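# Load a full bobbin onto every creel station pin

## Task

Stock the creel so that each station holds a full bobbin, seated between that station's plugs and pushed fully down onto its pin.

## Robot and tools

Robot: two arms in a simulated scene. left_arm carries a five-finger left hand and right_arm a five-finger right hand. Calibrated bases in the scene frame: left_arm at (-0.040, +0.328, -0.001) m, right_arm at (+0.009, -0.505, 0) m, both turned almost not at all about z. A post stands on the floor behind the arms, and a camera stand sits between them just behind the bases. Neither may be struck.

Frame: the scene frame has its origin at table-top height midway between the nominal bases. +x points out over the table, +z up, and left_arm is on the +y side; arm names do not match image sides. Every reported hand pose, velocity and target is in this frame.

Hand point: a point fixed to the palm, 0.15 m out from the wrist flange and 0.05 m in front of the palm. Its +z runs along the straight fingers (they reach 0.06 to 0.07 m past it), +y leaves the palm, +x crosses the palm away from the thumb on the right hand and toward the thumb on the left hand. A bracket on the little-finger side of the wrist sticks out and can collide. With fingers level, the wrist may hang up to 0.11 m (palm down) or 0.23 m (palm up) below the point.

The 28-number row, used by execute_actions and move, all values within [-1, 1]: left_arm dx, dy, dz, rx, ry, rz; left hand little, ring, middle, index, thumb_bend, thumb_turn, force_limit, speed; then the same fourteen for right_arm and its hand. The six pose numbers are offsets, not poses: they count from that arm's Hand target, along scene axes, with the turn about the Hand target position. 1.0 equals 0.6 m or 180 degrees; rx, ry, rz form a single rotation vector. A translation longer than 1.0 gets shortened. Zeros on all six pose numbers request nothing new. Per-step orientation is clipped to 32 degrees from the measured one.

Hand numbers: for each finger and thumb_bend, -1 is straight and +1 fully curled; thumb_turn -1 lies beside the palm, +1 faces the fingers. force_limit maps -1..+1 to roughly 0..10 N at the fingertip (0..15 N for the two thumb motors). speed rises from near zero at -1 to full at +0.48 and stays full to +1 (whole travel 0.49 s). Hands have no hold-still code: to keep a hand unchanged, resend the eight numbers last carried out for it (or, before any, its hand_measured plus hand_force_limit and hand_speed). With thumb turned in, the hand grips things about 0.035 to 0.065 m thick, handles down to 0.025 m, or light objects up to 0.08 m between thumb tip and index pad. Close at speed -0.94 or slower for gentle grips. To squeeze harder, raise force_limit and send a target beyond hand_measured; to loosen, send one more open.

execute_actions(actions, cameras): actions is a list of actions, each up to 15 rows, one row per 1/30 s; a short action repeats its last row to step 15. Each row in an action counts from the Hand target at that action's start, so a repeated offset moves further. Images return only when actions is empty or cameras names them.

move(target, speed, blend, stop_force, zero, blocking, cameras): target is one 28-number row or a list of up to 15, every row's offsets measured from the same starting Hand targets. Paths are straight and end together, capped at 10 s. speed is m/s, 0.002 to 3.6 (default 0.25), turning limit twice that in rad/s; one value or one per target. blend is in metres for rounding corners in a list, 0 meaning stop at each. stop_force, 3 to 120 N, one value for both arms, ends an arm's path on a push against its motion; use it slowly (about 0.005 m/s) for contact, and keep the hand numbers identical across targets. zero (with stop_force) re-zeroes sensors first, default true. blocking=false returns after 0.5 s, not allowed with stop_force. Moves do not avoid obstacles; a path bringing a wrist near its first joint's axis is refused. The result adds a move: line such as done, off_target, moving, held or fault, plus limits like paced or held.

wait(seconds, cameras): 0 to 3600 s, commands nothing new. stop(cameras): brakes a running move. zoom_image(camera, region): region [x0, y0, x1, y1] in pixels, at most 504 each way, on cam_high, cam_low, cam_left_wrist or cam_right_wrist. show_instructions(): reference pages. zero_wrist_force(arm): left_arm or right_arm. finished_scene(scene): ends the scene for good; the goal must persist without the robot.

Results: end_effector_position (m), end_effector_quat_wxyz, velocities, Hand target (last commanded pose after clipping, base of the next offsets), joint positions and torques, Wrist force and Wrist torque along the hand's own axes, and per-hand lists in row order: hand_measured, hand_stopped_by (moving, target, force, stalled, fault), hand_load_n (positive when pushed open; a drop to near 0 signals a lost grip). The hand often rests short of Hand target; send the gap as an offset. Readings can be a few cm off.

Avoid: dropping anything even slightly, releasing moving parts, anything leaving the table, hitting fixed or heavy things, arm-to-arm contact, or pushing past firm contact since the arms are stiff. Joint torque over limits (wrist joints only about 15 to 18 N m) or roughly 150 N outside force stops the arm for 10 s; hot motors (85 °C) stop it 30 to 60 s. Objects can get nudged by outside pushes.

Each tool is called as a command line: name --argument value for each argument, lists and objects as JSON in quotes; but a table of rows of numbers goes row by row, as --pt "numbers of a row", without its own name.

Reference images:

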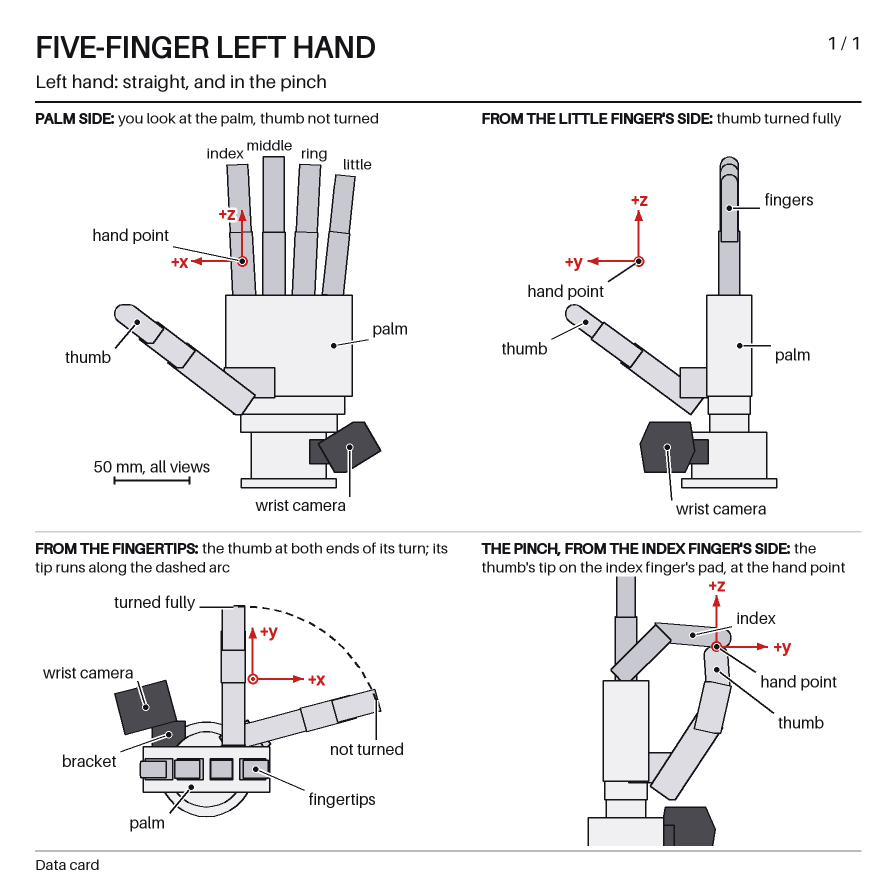

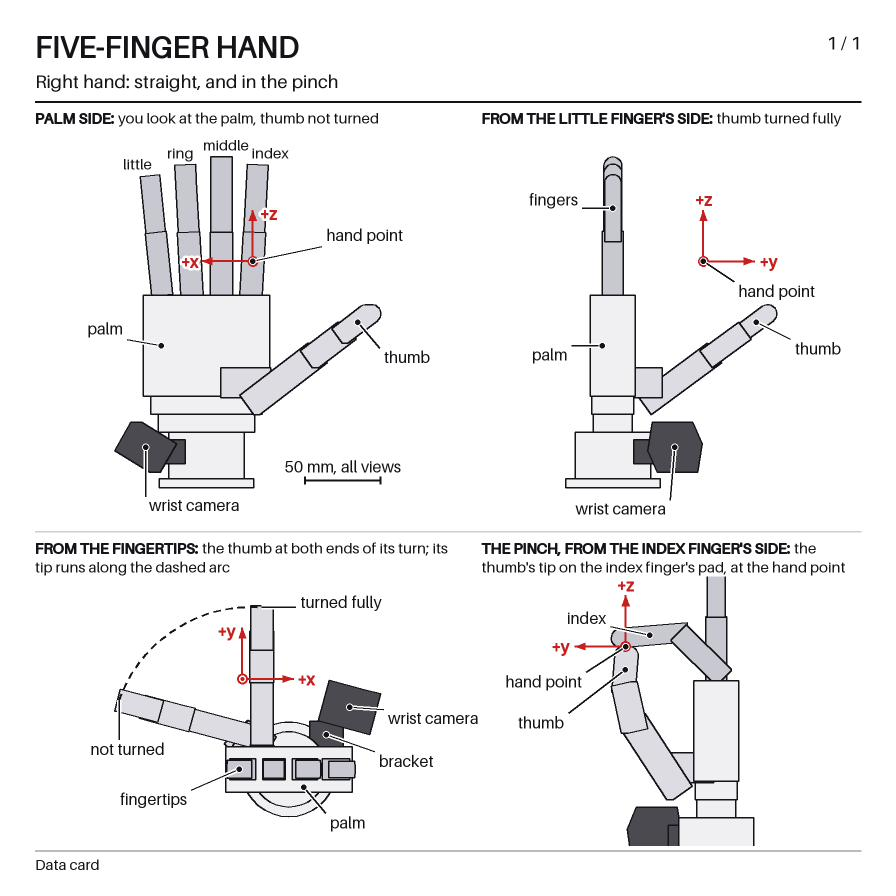

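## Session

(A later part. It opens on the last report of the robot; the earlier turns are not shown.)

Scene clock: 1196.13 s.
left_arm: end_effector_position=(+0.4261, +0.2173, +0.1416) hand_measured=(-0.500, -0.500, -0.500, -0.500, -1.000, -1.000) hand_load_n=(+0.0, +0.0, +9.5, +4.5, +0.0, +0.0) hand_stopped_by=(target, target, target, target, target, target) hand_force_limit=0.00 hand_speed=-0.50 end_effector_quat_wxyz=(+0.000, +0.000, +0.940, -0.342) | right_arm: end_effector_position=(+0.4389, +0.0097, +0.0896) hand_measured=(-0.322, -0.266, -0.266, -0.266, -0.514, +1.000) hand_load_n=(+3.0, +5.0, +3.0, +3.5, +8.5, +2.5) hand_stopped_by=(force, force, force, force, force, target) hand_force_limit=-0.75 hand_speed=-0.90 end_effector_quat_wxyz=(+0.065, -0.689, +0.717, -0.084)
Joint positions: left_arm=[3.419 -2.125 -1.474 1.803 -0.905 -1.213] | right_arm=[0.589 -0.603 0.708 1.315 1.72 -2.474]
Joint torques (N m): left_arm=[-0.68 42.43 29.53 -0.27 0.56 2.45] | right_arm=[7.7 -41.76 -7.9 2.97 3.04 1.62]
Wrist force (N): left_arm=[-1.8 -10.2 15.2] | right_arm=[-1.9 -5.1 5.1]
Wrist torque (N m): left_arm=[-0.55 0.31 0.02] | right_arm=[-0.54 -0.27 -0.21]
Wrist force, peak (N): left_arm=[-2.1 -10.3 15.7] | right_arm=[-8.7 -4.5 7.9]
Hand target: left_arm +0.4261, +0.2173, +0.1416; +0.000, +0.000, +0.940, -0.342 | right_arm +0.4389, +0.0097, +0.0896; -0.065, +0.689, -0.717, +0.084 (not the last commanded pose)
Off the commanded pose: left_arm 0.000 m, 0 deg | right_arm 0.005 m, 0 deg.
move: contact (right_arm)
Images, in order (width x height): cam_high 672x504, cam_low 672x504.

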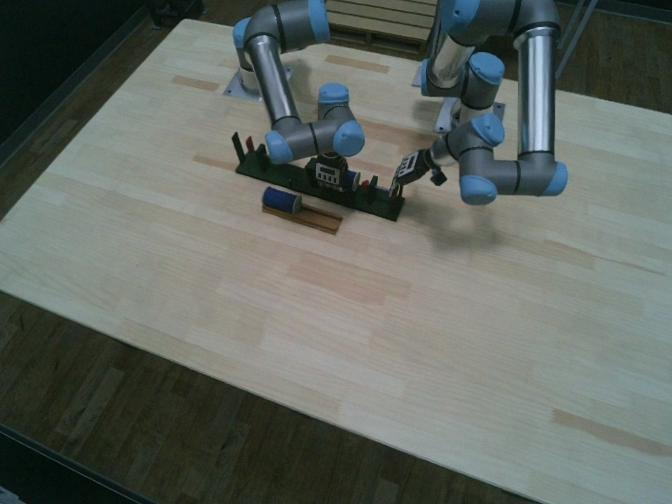

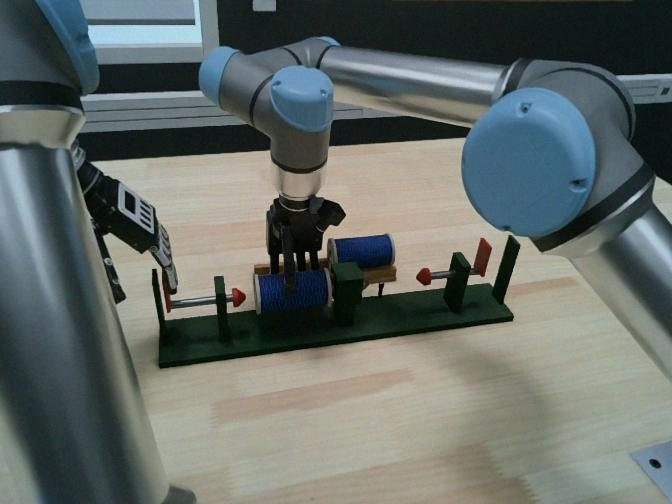

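move --pt "0 0 0 0 0 0 -0.5 -0.5 -0.5 -0.5 -1 -1 0 -0.5 0 0.003 0 0 0 0 0.1 0.1 0.1 0.1 0.1 1 -0.75 -0.9" --pt "0 0 0 0 0 0 -0.5 -0.5 -0.5 -0.5 -1 -1 0 -0.5 0.0013 0.003 0 0 0 0.0056 0.1 0.1 0.1 0.1 0.1 1 -0.75 -0.9" --speed 0.02

move --target '[0,0,0,0,0,0, -0.5,-0.5,-0.5,-0.5,-1,-1, 0, -0.5, -0.0004,-0.013,0,0,0,0, 0.1,0.1,0.1,0.1,0.1,1, -0.75, -0.9]' --cameras '["cam_low"]' --speed 0.015 --stop_force 8

Scene clock: 1247.47 s.
left_arm: end_effector_position=(+0.4261, +0.2173, +0.1416) hand_measured=(-0.500, -0.500, -0.500, -0.500, -1.000, -1.000) hand_load_n=(+0.0, +0.0, +9.5, +4.5, +0.0, +0.0) hand_stopped_by=(target, target, target, target, target, target) hand_force_limit=0.00 hand_speed=-0.50 end_effector_quat_wxyz=(+0.000, +0.000, +0.940, -0.342) | right_arm: end_effector_position=(+0.4397, +0.0115, +0.0896) hand_measured=(-0.322, -0.266, -0.266, -0.266, -0.514, +1.000) hand_load_n=(+1.0, +3.5, +2.0, +4.0, +9.0, +3.5) hand_stopped_by=(force, force, force, force, force, target) hand_force_limit=-0.75 hand_speed=-0.90 end_effector_quat_wxyz=(-0.065, +0.695, -0.711, +0.083)
Joint positions: left_arm=[3.419 -2.125 -1.474 1.803 -0.905 -1.213] | right_arm=[0.591 -0.595 0.692 1.321 1.718 -2.491]
Joint torques (N m): left_arm=[0.94 41.17 29.12 -0.28 0.58 2.43] | right_arm=[-6.51 -47.82 -16.21 5.36 -1.2 1.52]
Wrist force (N): left_arm=[-2.1 -9.9 15.2] | right_arm=[-0.7 -0.7 3.4]
Wrist torque (N m): left_arm=[-0.51 0.34 0.01] | right_arm=[-0.28 -0.16 0.08]
Wrist force, peak (N): left_arm=[-2.1 -10.7 15.7] | right_arm=[-2.0 -5.3 5.4]
Hand target: left_arm +0.4261, +0.2173, +0.1416; +0.000, +0.000, +0.940, -0.342 | right_arm +0.4397, +0.0115, +0.0896; -0.065, +0.695, -0.711, +0.083
Off the commanded pose: left_arm 0.000 m, 0 deg | right_arm 0.000 m, 0 deg.
move: done

Scene clock: 1249.03 s.
left_arm: end_effector_position=(+0.4261, +0.2173, +0.1416) hand_measured=(-0.500, -0.500, -0.500, -0.500, -1.000, -1.000) hand_load_n=(+0.0, +0.0, +9.5, +4.5, +0.0, +0.0) hand_stopped_by=(target, target, target, target, target, target) hand_force_limit=0.00 hand_speed=-0.50 end_effector_quat_wxyz=(+0.000, +0.000, +0.940, -0.342) | right_arm: end_effector_position=(+0.4395, +0.0037, +0.0896) hand_measured=(-0.320, -0.266, -0.266, -0.266, -0.514, +1.000) hand_load_n=(+0.5, +3.0, +2.0, +4.5, +9.0, +2.5) hand_stopped_by=(force, force, force, force, force, target) hand_force_limit=-0.75 hand_speed=-0.90 end_effector_quat_wxyz=(-0.065, +0.695, -0.711, +0.083)
Joint positions: left_arm=[3.419 -2.125 -1.474 1.803 -0.905 -1.213] | right_arm=[0.581 -0.617 0.733 1.3 1.716 -2.5]
Joint torques (N m): left_arm=[0.73 41.26 29.74 -0.46 0.42 2.57] | right_arm=[7.03 -40.58 -25.07 4.86 1.45 1.65]
Wrist force (N): left_arm=[-2.1 -10.3 15.4] | right_arm=[0.7 -0.3 2.6]
Wrist torque (N m): left_arm=[-0.58 0.36 0.01] | right_arm=[-0.24 -0.18 0.11]
Wrist force, peak (N): left_arm=[-2.4 -10.2 15.8] | right_arm=[-5.1 -1.4 4.5]
Hand target: left_arm +0.4261, +0.2173, +0.1416; +0.000, +0.000, +0.940, -0.342 | right_arm +0.4395, +0.0037, +0.0896; -0.065, +0.695, -0.711, +0.083
Off the commanded pose: left_arm 0.000 m, 0 deg | right_arm 0.000 m, 0 deg.
move: done

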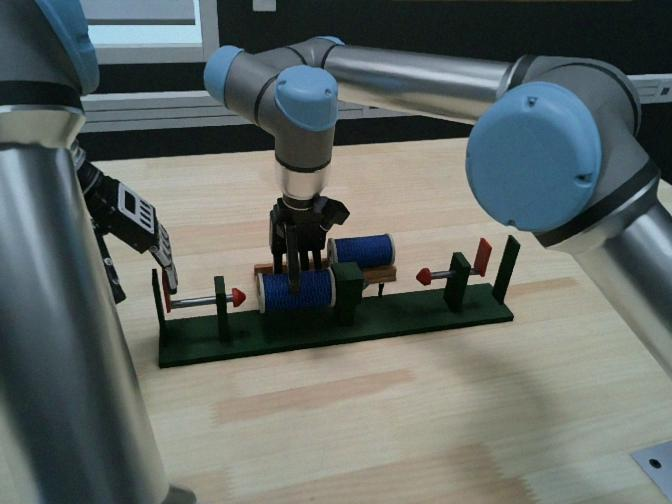

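zoom_image --camera "cam_low" --region '[310, 255, 370, 315]'

move --target '[0,0,0,0,0,0, -0.5,-0.5,-0.5,-0.5,-1,-1, 0, -0.5, -0.0002,-0.01,0,0,0,0, 0.1,0.1,0.1,0.1,0.1,1, -0.75, -0.9]' --cameras '["cam_low","cam_high"]' --speed 0.01 --stop_force 8

zoom_image --camera "cam_low" --region '[235, 250, 345, 320]'

Scaled by 8.400 from the camera's image (finer frame: 960x720).

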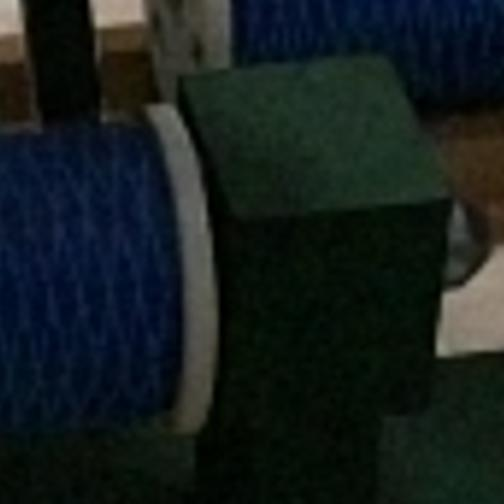

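Scene clock: 1259.73 s.
left_arm: end_effector_position=(+0.4261, +0.2173, +0.1416) hand_measured=(-0.500, -0.500, -0.500, -0.500, -1.000, -1.000) hand_load_n=(+0.0, -0.5, +9.5, +4.5, +0.0, +0.0) hand_stopped_by=(target, target, target, target, target, target) hand_force_limit=0.00 hand_speed=-0.50 end_effector_quat_wxyz=(+0.000, +0.000, +0.940, -0.342) | right_arm: end_effector_position=(+0.4394, -0.0009, +0.0896) hand_measured=(-0.320, -0.266, -0.266, -0.266, -0.514, +1.000) hand_load_n=(+0.5, +3.0, +2.0, +4.0, +9.0, +4.0) hand_stopped_by=(force, force, force, force, force, target) hand_force_limit=-0.75 hand_speed=-0.90 end_effector_quat_wxyz=(-0.065, +0.695, -0.711, +0.083)
Joint positions: left_arm=[3.419 -2.125 -1.474 1.803 -0.905 -1.213] | right_arm=[0.575 -0.63 0.757 1.289 1.716 -2.506]
Joint torques (N m): left_arm=[1.06 41.13 29.38 -0.41 0.55 2.5] | right_arm=[7.37 -39.8 -17.5 4.7 3.61 1.7]
Wrist force (N): left_arm=[-1.8 -10.6 14.7] | right_arm=[0.2 0.5 1.4]
Wrist torque (N m): left_arm=[-0.57 0.34 0.01] | right_arm=[-0.18 -0.15 0.15]
Wrist force, peak (N): left_arm=[-2.0 -10.6 15.7] | right_arm=[-7.1 0.4 4.6]
Hand target: left_arm +0.4261, +0.2173, +0.1416; +0.000, +0.000, +0.940, -0.342 | right_arm +0.4394, -0.0009, +0.0896; -0.065, +0.695, -0.711, +0.083 (not the last commanded pose)
Off the commanded pose: left_arm 0.000 m, 0 deg | right_arm 0.001 m, 0 deg.
move: contact (right_arm)
Images, in order (width x height): cam_high 672x504, cam_low 672x504.

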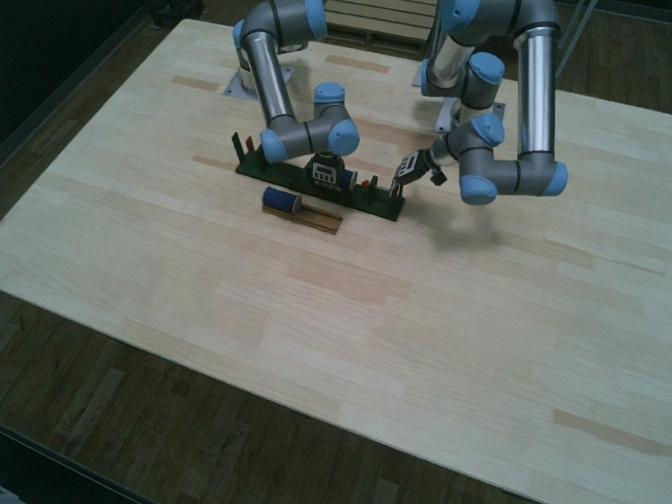

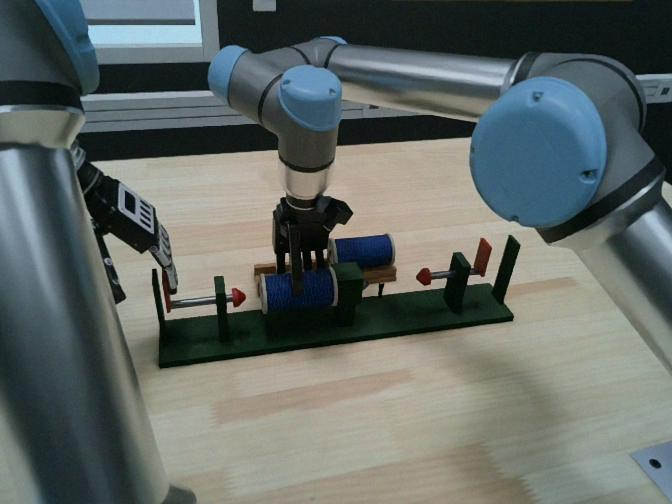

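Scaled by 4.582 from the camera's image (finer frame: 960x720).

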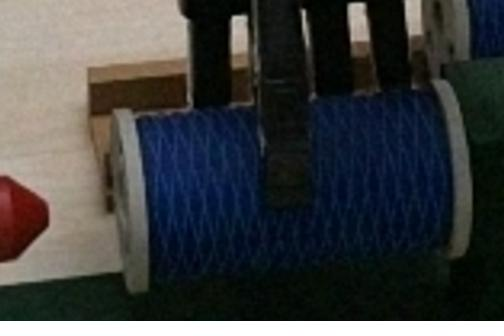

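zoom_image --camera "cam_low" --region '[310, 255, 370, 315]'

zoom_image --camera "cam_high" --region '[290, 140, 400, 215]'

Scaled by 8.400 from the camera's image (finer frame: 960x720).

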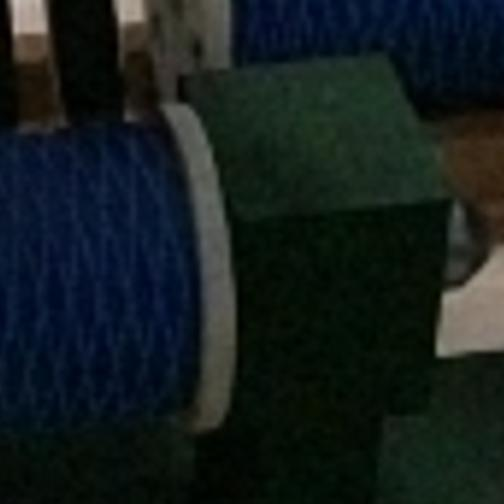

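Scaled by 4.582 from the camera's image (finer frame: 960x720).

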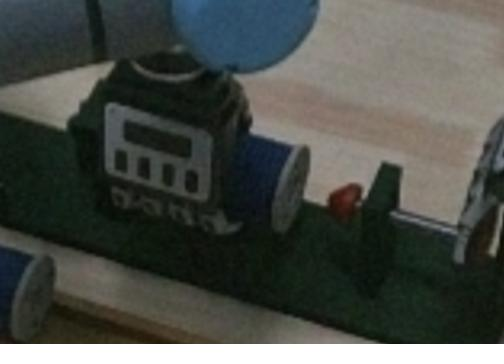

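move --target '[0,-0.08,0,0,0,0, -0.5,-0.5,-0.5,-0.5,-1,-1, 0, -0.5, 0,0,0,0,0,0, 0.1,0.1,0.1,0.1,0.1,1, -0.75, -0.9]' --cameras '["cam_low","cam_left_wrist","cam_high"]' --speed 0.025

zoom_image --camera "cam_low" --region '[160, 200, 360, 360]'

Scene clock: 1287.87 s.
left_arm: end_effector_position=(+0.4262, +0.1692, +0.1416) hand_measured=(-0.500, -0.500, -0.500, -0.500, -1.000, -1.000) hand_load_n=(+0.0, +0.0, +0.0, +0.0, +0.0, +0.0) hand_stopped_by=(target, target, target, target, target, target) hand_force_limit=0.00 hand_speed=-0.50 end_effector_quat_wxyz=(+0.000, +0.000, +0.940, -0.342) end_effector_velocity=(+0.001, +0.002, -0.001) end_effector_angular_velocity=(+0.000, -0.004, -0.001) | right_arm: end_effector_position=(+0.4393, -0.0009, +0.0896) hand_measured=(-0.320, -0.266, -0.266, -0.266, -0.514, +1.000) hand_load_n=(+0.0, +3.0, +1.5, +2.5, +9.5, +1.0) hand_stopped_by=(force, force, force, force, force, target) hand_force_limit=-0.75 hand_speed=-0.90 end_effector_quat_wxyz=(-0.065, +0.695, -0.711, +0.083)
Joint positions: left_arm=[3.321 -2.125 -1.453 1.859 -0.887 -1.336] | right_arm=[0.575 -0.629 0.757 1.289 1.716 -2.506]
Joint velocities: left_arm=[0.005 0 -0.001 0.001 0 0.007] | right_arm=[within noise]
Joint torques (N m): left_arm=[10.94 31.23 18.44 -3.38 2.41 2.44] | right_arm=[1.04 -43.64 -13.39 1.12 3.07 0.61]
Wrist force (N): left_arm=[-0.2 2.2 1.0] | right_arm=[0.9 2.5 1.7]
Wrist torque (N m): left_arm=[0.35 0.04 -0.11] | right_arm=[-0.14 -0.14 0.05]
Wrist force, peak (N): left_arm=[-2.1 -10.2 15.9] | right_arm=[1.4 3.1 3.9]
Hand target: left_arm +0.4261, +0.1693, +0.1416; +0.000, +0.000, +0.940, -0.342 | right_arm +0.4394, -0.0009, +0.0896; -0.065, +0.695, -0.711, +0.083
Off the commanded pose: left_arm 0.000 m, 0 deg | right_arm 0.000 m, 0 deg.
move: done
cam_left_wrist: T_world_to_cam=[[-0.29825, -0.73691, 0.60664, 0.16847], [-0.8271, 0.51675, 0.22108, 0.23253], [-0.4764, -0.43581, -0.76362, 0.49902]] pos_world=[0.4803, 0.22146, 0.22745]
Images, in order (width x height): cam_high 672x504, cam_low 672x504, cam_left_wrist 672x504.

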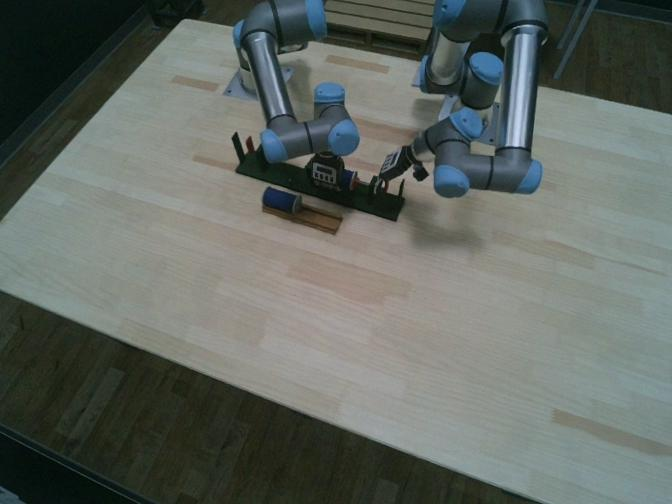

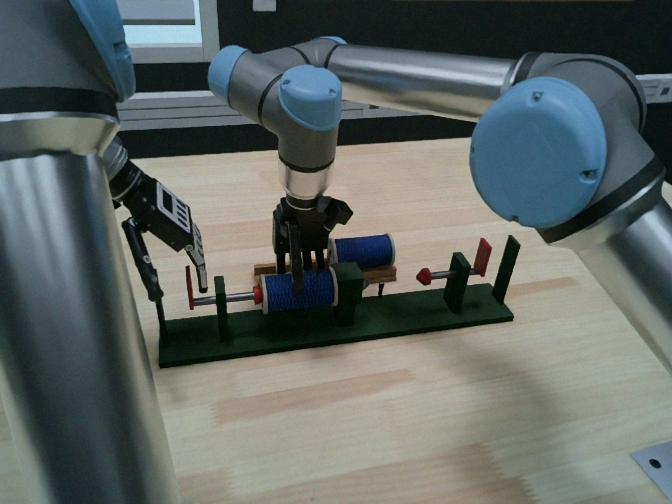

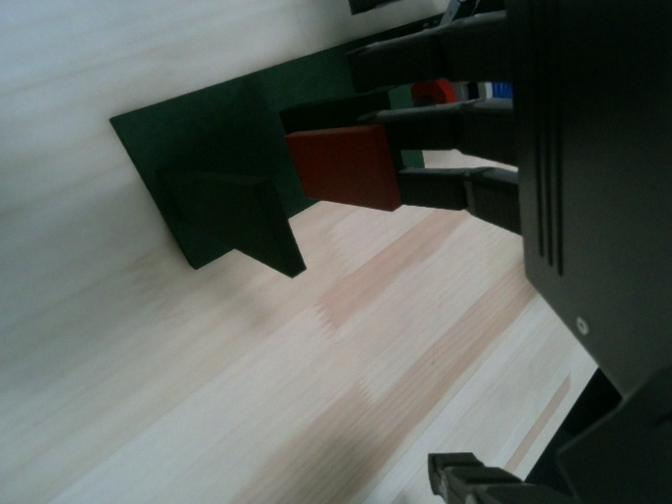

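Scaled by 2.520 from the camera's image (finer frame: 960x720).

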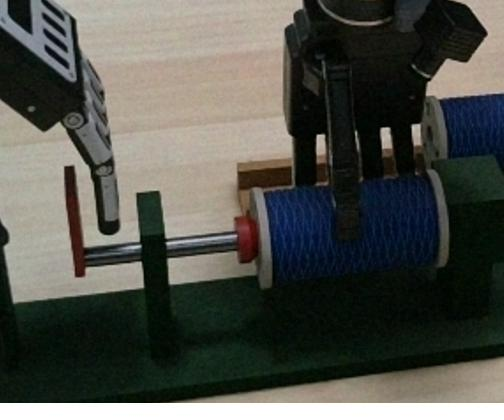

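move --target '[0,0,0,0,0,0, -0.5,-0.5,-0.5,-0.5,-1,-1, 0, -0.5, 0,0,0,0,0,0, -0.9,-0.9,-0.8,-0.8,-0.9,1, -0.75, -0.8]' --cameras '["cam_low","cam_high","cam_right_wrist"]'

zoom_image --camera "cam_low" --region '[200, 220, 360, 340]'

Scene clock: 1305.60 s.
left_arm: end_effector_position=(+0.4261, +0.1693, +0.1416) hand_measured=(-0.500, -0.500, -0.500, -0.500, -1.000, -1.000) hand_load_n=(+0.0, +0.0, +0.0, +0.0, +0.0, +0.0) hand_stopped_by=(target, target, target, target, target, target) hand_force_limit=0.00 hand_speed=-0.50 end_effector_quat_wxyz=(+0.000, +0.000, +0.940, -0.342) | right_arm: end_effector_position=(+0.4394, -0.0009, +0.0896) hand_measured=(-0.900, -0.900, -0.540, -0.800, -0.900, +1.000) hand_load_n=(+0.0, +0.0, -17.0, +0.0, +0.0, +0.0) hand_stopped_by=(target, target, stalled, target, target, target) hand_force_limit=-0.75 hand_speed=-0.80 end_effector_quat_wxyz=(-0.065, +0.695, -0.711, +0.083)
Joint positions: left_arm=[3.321 -2.125 -1.454 1.858 -0.887 -1.336] | right_arm=[0.575 -0.629 0.757 1.289 1.716 -2.506]
Joint torques (N m): left_arm=[11.11 41.52 2.81 -5.51 -0.62 1.59] | right_arm=[-4.04 -46.58 -14.53 0.68 -0.51 0.39]
Wrist force (N): left_arm=[-0.4 2.0 1.0] | right_arm=[-3.3 9.6 -4.5]
Wrist torque (N m): left_arm=[0.31 0.08 -0.11] | right_arm=[-0.03 0.07 0.12]
Wrist force, peak (N): left_arm=[0.2 2.1 1.3] | right_arm=[-3.2 10.6 -5.5]
Hand target: left_arm +0.4261, +0.1693, +0.1416; +0.000, +0.000, +0.940, -0.342 | right_arm +0.4394, -0.0009, +0.0896; -0.065, +0.695, -0.711, +0.083
Off the commanded pose: left_arm 0.000 m, 0 deg | right_arm 0.000 m, 0 deg.
move: done
cam_right_wrist: T_world_to_cam=[[-0.9632, -0.20128, -0.17811, 0.44081], [-0.26375, 0.83539, 0.48224, 0.067], [0.05173, 0.51148, -0.85774, 0.17269]] pos_world=[0.43332, -0.05557, 0.19433]
Images, in order (width x height): cam_high 672x504, cam_low 672x504, cam_right_wrist 672x504.

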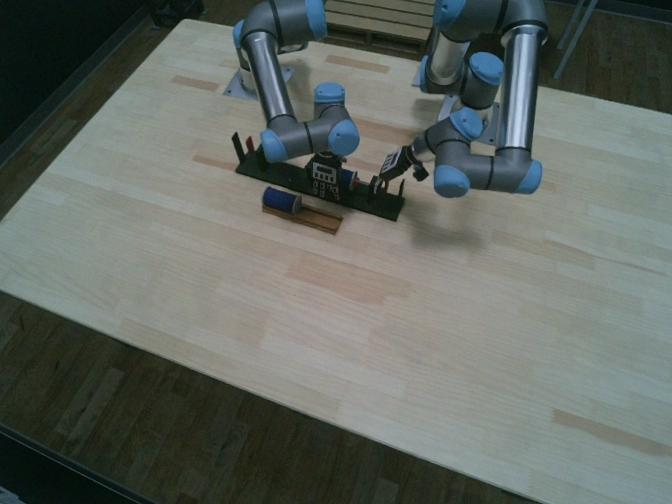

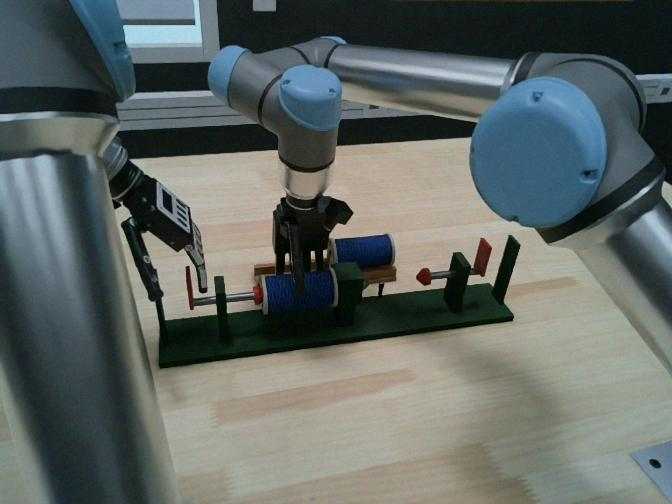

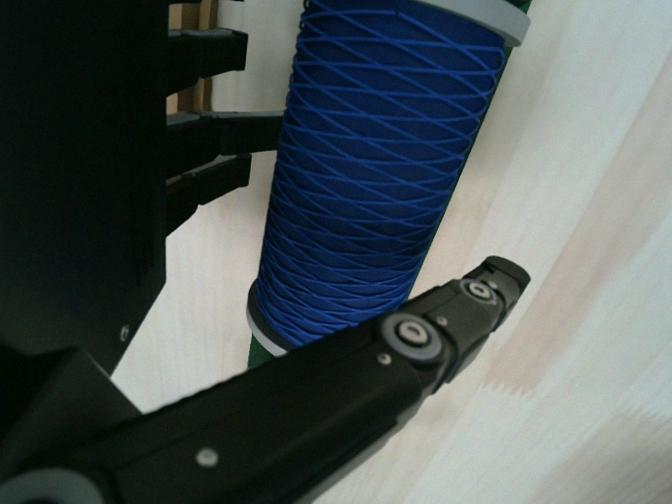

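Scaled by 3.150 from the camera's image (finer frame: 960x720).

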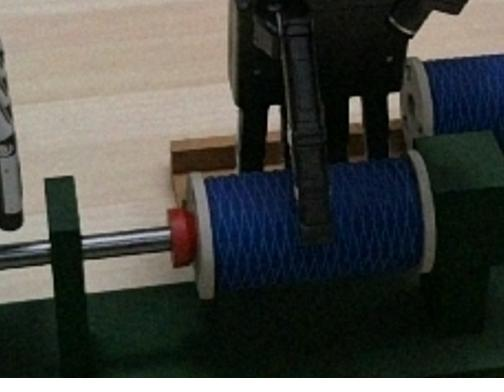

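move --target '[0,0,0,0,0,0, -0.5,-0.5,-0.5,-0.5,-1,-1, 0, -0.5, 0,0,0,0,0,0, -0.9,-0.9,-0.46,-0.8,-0.9,1, 0.5, -0.8]' --cameras '["cam_right_wrist"]'

Scene clock: 1313.93 s.
left_arm: end_effector_position=(+0.4261, +0.1693, +0.1416) hand_measured=(-0.500, -0.500, -0.500, -0.500, -1.000, -1.000) hand_load_n=(+0.0, +0.0, +0.0, +0.0, +0.0, +0.0) hand_stopped_by=(target, target, target, target, target, target) hand_force_limit=0.00 hand_speed=-0.50 end_effector_quat_wxyz=(+0.000, +0.000, +0.940, -0.342) | right_arm: end_effector_position=(+0.4394, -0.0009, +0.0896) hand_measured=(-0.900, -0.900, -0.460, -0.800, -0.900, +1.000) hand_load_n=(-0.5, +0.0, +0.0, +0.0, +0.0, +0.0) hand_stopped_by=(target, target, target, target, target, target) hand_force_limit=0.50 hand_speed=-0.80 end_effector_quat_wxyz=(-0.065, +0.695, -0.711, +0.083)
Joint positions: left_arm=[3.321 -2.125 -1.454 1.858 -0.887 -1.336] | right_arm=[0.575 -0.629 0.757 1.289 1.716 -2.506]
Joint torques (N m): left_arm=[11.38 40.57 2.94 -5.53 0.3 2.5] | right_arm=[-5.49 -47.08 -10.64 1.67 -0.96 0.21]
Wrist force (N): left_arm=[-0.5 1.7 1.2] | right_arm=[0.2 -2.7 0.8]
Wrist torque (N m): left_arm=[0.27 0.10 -0.10] | right_arm=[-0.44 -0.11 -0.02]
Wrist force, peak (N): left_arm=[-0.2 2.2 1.5] | right_arm=[-3.5 10.0 -5.2]
Hand target: left_arm +0.4261, +0.1693, +0.1416; +0.000, +0.000, +0.940, -0.342 | right_arm +0.4394, -0.0009, +0.0896; -0.065, +0.695, -0.711, +0.083
Off the commanded pose: left_arm 0.000 m, 0 deg | right_arm 0.000 m, 0 deg.
move: done
cam_right_wrist: T_world_to_cam=[[-0.9632, -0.20128, -0.17811, 0.44081], [-0.26375, 0.83539, 0.48224, 0.067], [0.05173, 0.51148, -0.85774, 0.17269]] pos_world=[0.43332, -0.05557, 0.19433]

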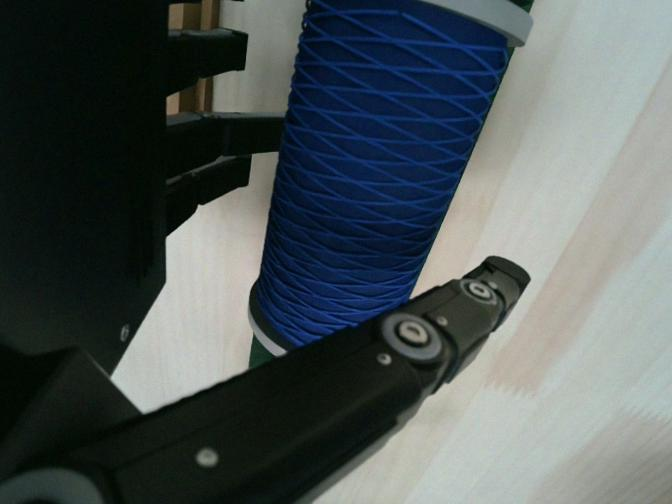

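move --pt "0 0 0 0 0 0 -0.5 -0.5 -0.5 -0.5 -1 -1 0 -0.5 0.004 0 0.03 0 0 0 -0.9 -0.9 -0.46 -0.8 -0.9 1 0.5 -0.8" --pt "0 0 0 0 0 0 -0.5 -0.5 -0.5 -0.5 -1 -1 0 -0.5 0.01 0 0.2 0 0 0 -0.9 -0.9 -0.46 -0.8 -0.9 1 0.5 -0.8" --cameras '["cam_right_wrist","cam_low","cam_high"]' --speed 0.05 --stop_force 7

zoom_image --camera "cam_low" --region '[200, 220, 400, 360]'

Scene clock: 1334.73 s.
left_arm: end_effector_position=(+0.4261, +0.1693, +0.1416) hand_measured=(-0.500, -0.500, -0.500, -0.500, -1.000, -1.000) hand_load_n=(+0.0, +0.0, +0.0, +0.0, +0.0, +0.0) hand_stopped_by=(target, target, target, target, target, target) hand_force_limit=0.00 hand_speed=-0.50 end_effector_quat_wxyz=(+0.000, +0.000, +0.940, -0.342) | right_arm: end_effector_position=(+0.4454, -0.0009, +0.2096) hand_measured=(-0.900, -0.900, -0.460, -0.800, -0.900, +1.000) hand_load_n=(+0.0, +0.0, +0.0, +0.0, +0.0, +0.0) hand_stopped_by=(target, target, target, target, target, target) hand_force_limit=0.50 hand_speed=-0.80 end_effector_quat_wxyz=(-0.065, +0.695, -0.711, +0.083)
Joint positions: left_arm=[3.321 -2.125 -1.454 1.858 -0.887 -1.336] | right_arm=[0.57 -0.587 0.368 1.634 1.715 -2.511]
Joint torques (N m): left_arm=[11.36 37.55 2.57 -5.44 2.64 2.44] | right_arm=[4.86 -62.79 -11.46 -0.35 1.99 -0.8]
Wrist force (N): left_arm=[-0.2 1.7 1.0] | right_arm=[0.2 -2.6 0.9]
Wrist torque (N m): left_arm=[0.27 0.04 -0.09] | right_arm=[-0.43 -0.12 -0.03]
Wrist force, peak (N): left_arm=[-0.4 2.2 1.4] | right_arm=[0.2 -3.0 1.1]
Hand target: left_arm +0.4261, +0.1693, +0.1416; +0.000, +0.000, +0.940, -0.342 | right_arm +0.4454, -0.0009, +0.2096; -0.065, +0.695, -0.711, +0.083
Off the commanded pose: left_arm 0.000 m, 0 deg | right_arm 0.000 m, 0 deg.
move: done
cam_right_wrist: T_world_to_cam=[[-0.9632, -0.20128, -0.17811, 0.46796], [-0.26375, 0.83539, 0.48224, 0.01071], [0.05173, 0.51148, -0.85774, 0.27531]] pos_world=[0.43932, -0.05557, 0.31433]
Images, in order (width x height): cam_high 672x504, cam_low 672x504, cam_right_wrist 672x504.

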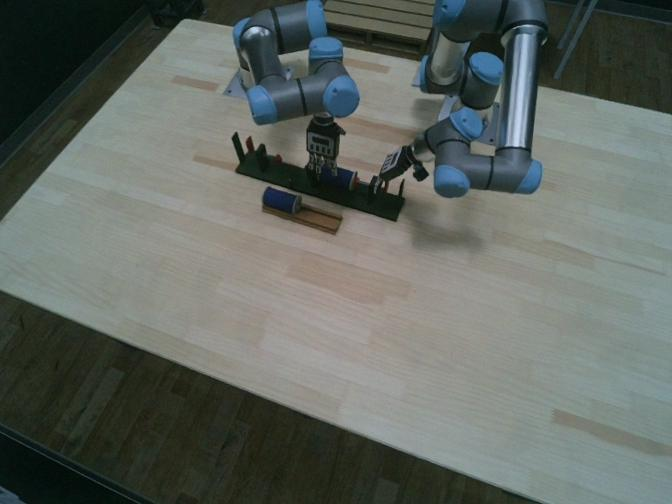

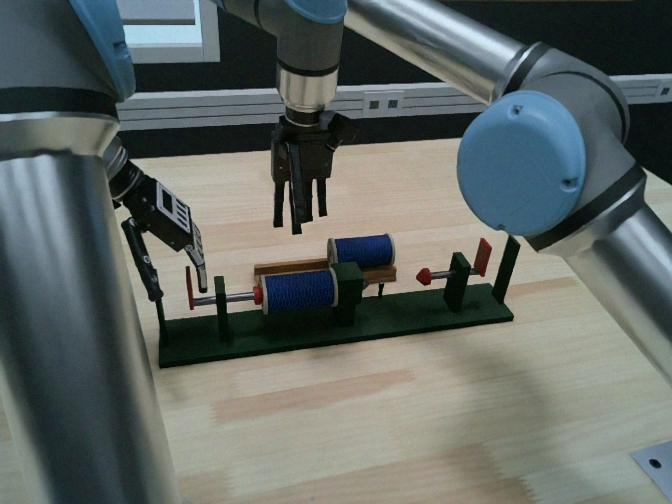

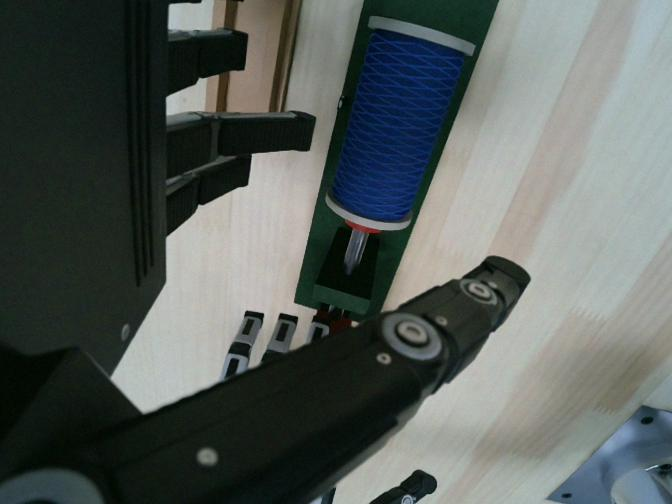

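Scaled by 2.520 from the camera's image (finer frame: 960x720).

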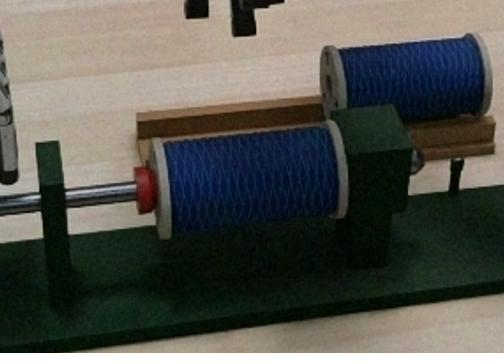

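move --pt "0 0 0.1 0 0 0 -0.5 -0.5 -0.5 -0.5 -1 -1 0 -0.5 0.0 -0.2 0.15 0 0 0 -0.9 -0.9 -0.46 -0.8 -0.9 1 0.5 -0.8" --pt "0 0.1 0.2 0 0 0 -0.5 -0.5 -0.5 -0.5 -1 -1 0 -0.5 -0.0423 -0.66 0.15 0.1264 -0.1182 0.4987 -0.9 -0.9 -0.46 -0.8 -0.9 1 0.5 -0.8" --pt "0 0.1 0.2 0 0 0 -0.5 -0.5 -0.5 -0.5 -1 -1 0 -0.5 -0.0423 -0.5618 0.0673 0.1264 -0.1182 0.4987 -0.5 -0.5 -0.5 -0.5 -1 -1 0.5 -0.5" --blend '[0.03,0,0]' --cameras '["all"]' --speed 0.15

zoom_image --camera "cam_low" --region '[240, 220, 400, 340]'

Scene clock: 1431.30 s.
left_arm: end_effector_position=(+0.4261, +0.2293, +0.2616) hand_measured=(-0.500, -0.500, -0.500, -0.500, -1.000, -1.000) hand_load_n=(+0.0, +0.0, +0.0, +0.0, +0.0, +0.0) hand_stopped_by=(target, target, target, target, target, target) hand_force_limit=0.00 hand_speed=-0.50 end_effector_quat_wxyz=(+0.000, +0.000, +0.940, -0.342) | right_arm: end_effector_position=(+0.4200, -0.3380, +0.2500) hand_measured=(-0.500, -0.500, -0.500, -0.500, -1.000, -1.000) hand_load_n=(+0.0, +0.0, +0.0, -0.5, +0.0, +0.0) hand_stopped_by=(target, target, target, target, target, target) hand_force_limit=0.50 hand_speed=-0.50 end_effector_quat_wxyz=(-0.342, +0.940, +0.000, +0.000)
Joint positions: left_arm=[3.443 -2.035 -1.297 1.516 -0.911 -1.184] | right_arm=[-0.236 -1.227 1.479 1.474 0.887 -4.955]
Joint torques (N m): left_arm=[-10.4 27.64 4.69 0.41 2.65 -2.18] | right_arm=[7.23 -41.2 -23.84 0.21 1.64 1.79]
Wrist force (N): left_arm=[-0.6 1.6 1.5] | right_arm=[0.2 -1.6 0.7]
Wrist torque (N m): left_arm=[0.23 0.11 -0.22] | right_arm=[-0.27 -0.10 -0.24]
Wrist force, peak (N): left_arm=[0.0 2.6 2.1] | right_arm=[-1.1 -2.6 1.8]
Hand target: left_arm +0.4261, +0.2293, +0.2616; +0.000, +0.000, +0.940, -0.342 | right_arm +0.4200, -0.3380, +0.2500; -0.342, +0.940, +0.000, +0.000
Off the commanded pose: left_arm 0.000 m, 0 deg | right_arm 0.000 m, 0 deg.
move: done
cam_left_wrist: T_world_to_cam=[[-0.29828, -0.73692, 0.60661, 0.14006], [-0.82703, 0.51682, 0.22118, 0.17481], [-0.4765, -0.43571, -0.76361, 0.61691]] pos_world=[0.4803, 0.28166, 0.34746]
cam_right_wrist: T_world_to_cam=[[0.22125, -0.7602, -0.61085, -0.19539], [-0.81721, -0.48634, 0.30926, 0.09508], [-0.53218, 0.43077, -0.72885, 0.66943]] pos_world=[0.47719, -0.39067, 0.33916]

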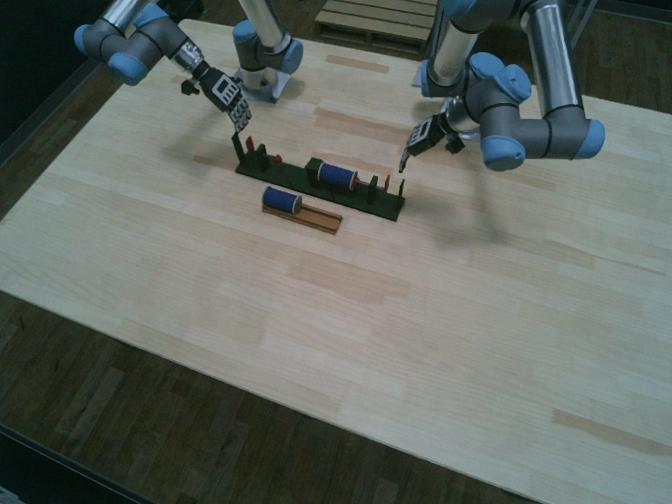

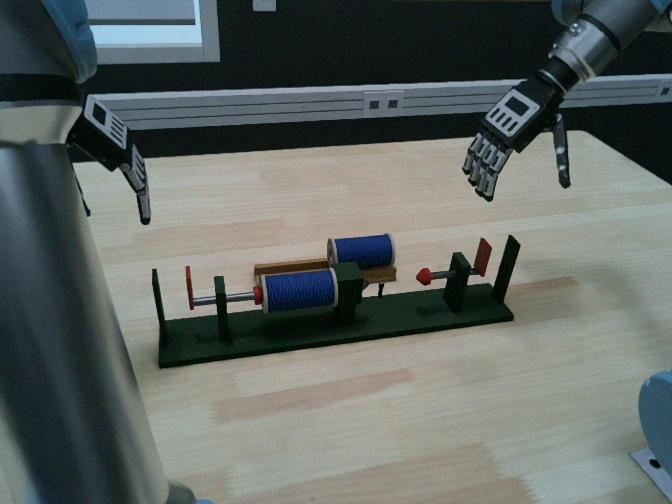

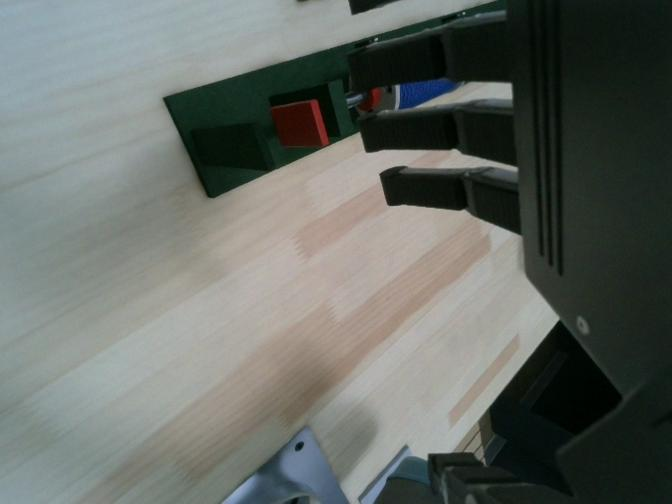

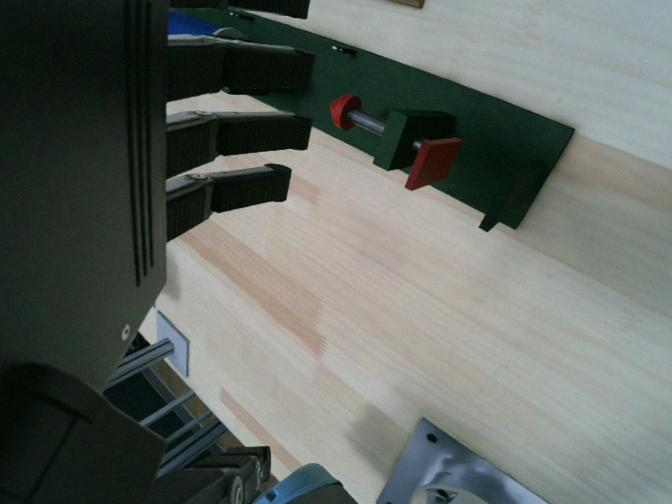

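Scaled by 3.150 from the camera's image (finer frame: 960x720).

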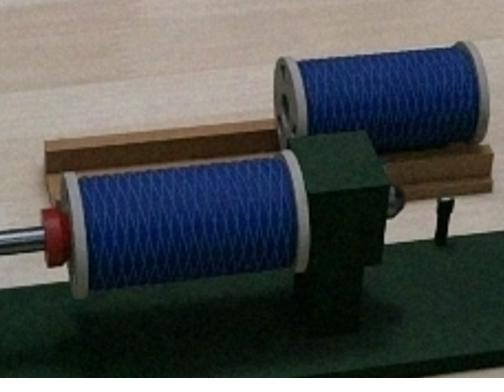

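move --pt "0.1607 -0.4988 -0.0 0.0089 0.0086 0.4877 -0.9 -0.9 -0.6 -0.6 -1 1 0 -0.4 0 0 0 0 0 0 -0.5 -0.5 -0.5 -0.5 -1 -1 0.5 -0.5" --pt "0.1607 -0.4988 -0.2527 0.0089 0.0086 0.4877 -0.9 -0.9 -0.6 -0.6 -1 1 0 -0.4 0 0 0 0 0 0 -0.5 -0.5 -0.5 -0.5 -1 -1 0.5 -0.5" --cameras '["all"]' --speed 0.15

zoom_image --camera "cam_left_wrist" --region '[200, 100, 450, 350]'

Scene clock: 1472.57 s.
left_arm: end_effector_position=(+0.5225, -0.0699, +0.1100) hand_measured=(-0.900, -0.900, -0.600, -0.600, -1.000, +1.000) hand_load_n=(+0.0, +0.0, +0.0, +0.0, +0.0, +0.0) hand_stopped_by=(target, target, target, target, target, target) hand_force_limit=0.00 hand_speed=-0.40 end_effector_quat_wxyz=(-0.225, +0.656, -0.681, +0.234) | right_arm: end_effector_position=(+0.4200, -0.3380, +0.2500) hand_measured=(-0.500, -0.500, -0.500, -0.500, -1.000, -1.000) hand_load_n=(+0.0, +0.0, +0.0, +0.0, +0.0, +0.0) hand_stopped_by=(target, target, target, target, target, target) hand_force_limit=0.50 hand_speed=-0.50 end_effector_quat_wxyz=(-0.342, +0.940, +0.000, +0.000)
Joint positions: left_arm=[2.699 -2.252 -1.119 2.423 -1.815 -3.466] | right_arm=[-0.236 -1.227 1.479 1.474 0.887 -4.955]
Joint torques (N m): left_arm=[10.6 46.31 22.91 -0.14 2 2.43] | right_arm=[5.19 -40.64 -19.47 0.19 1.66 0.71]
Wrist force (N): left_arm=[-0.6 1.8 1.2] | right_arm=[0.3 -1.5 0.8]
Wrist torque (N m): left_arm=[0.25 0.17 -0.08] | right_arm=[-0.27 -0.11 -0.24]
Wrist force, peak (N): left_arm=[-0.4 3.1 2.1] | right_arm=[0.4 -1.9 0.9]
Hand target: left_arm +0.5226, -0.0700, +0.1100; -0.225, +0.656, -0.681, +0.234 | right_arm +0.4200, -0.3380, +0.2500; -0.342, +0.940, +0.000, +0.000
Off the commanded pose: left_arm 0.000 m, 0 deg | right_arm 0.000 m, 0 deg.
move: done
cam_left_wrist: T_world_to_cam=[[0.74587, -0.32711, 0.58023, -0.47383], [-0.54004, -0.8069, 0.2393, 0.19813], [0.38991, -0.49184, -0.7785, -0.03833]] pos_world=[0.47536, -0.01397, 0.19768]
cam_right_wrist: T_world_to_cam=[[0.22125, -0.7602, -0.61085, -0.19539], [-0.81721, -0.48634, 0.30926, 0.09508], [-0.53218, 0.43077, -0.72885, 0.66943]] pos_world=[0.47719, -0.39067, 0.33916]

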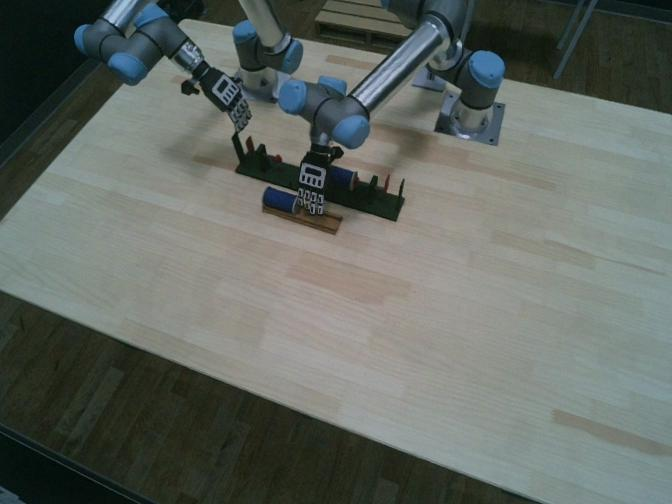

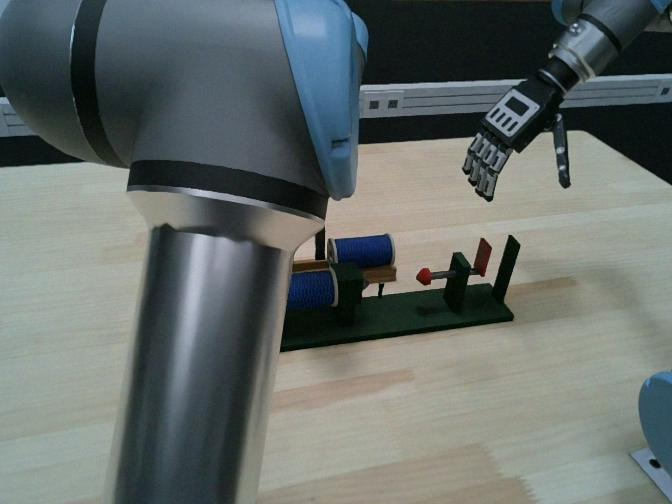

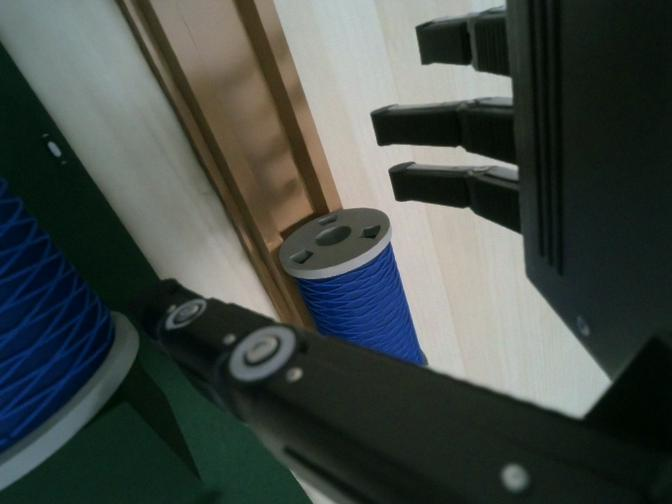

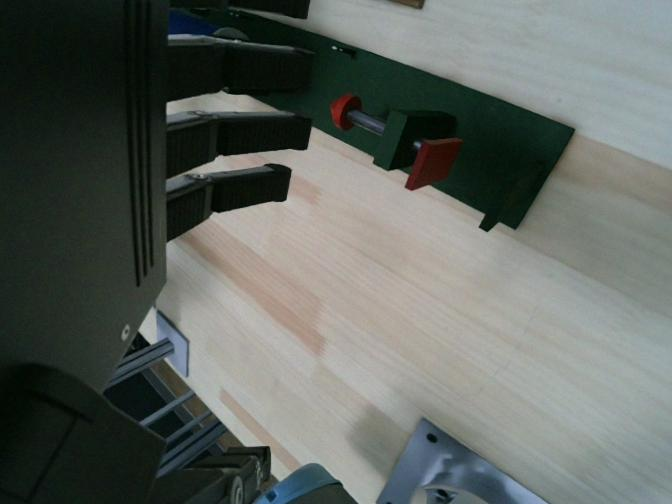

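Scaled by 2.016 from the camera's image (finer frame: 960x720).

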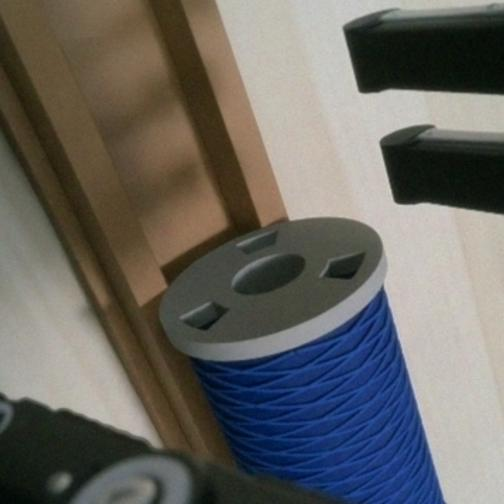

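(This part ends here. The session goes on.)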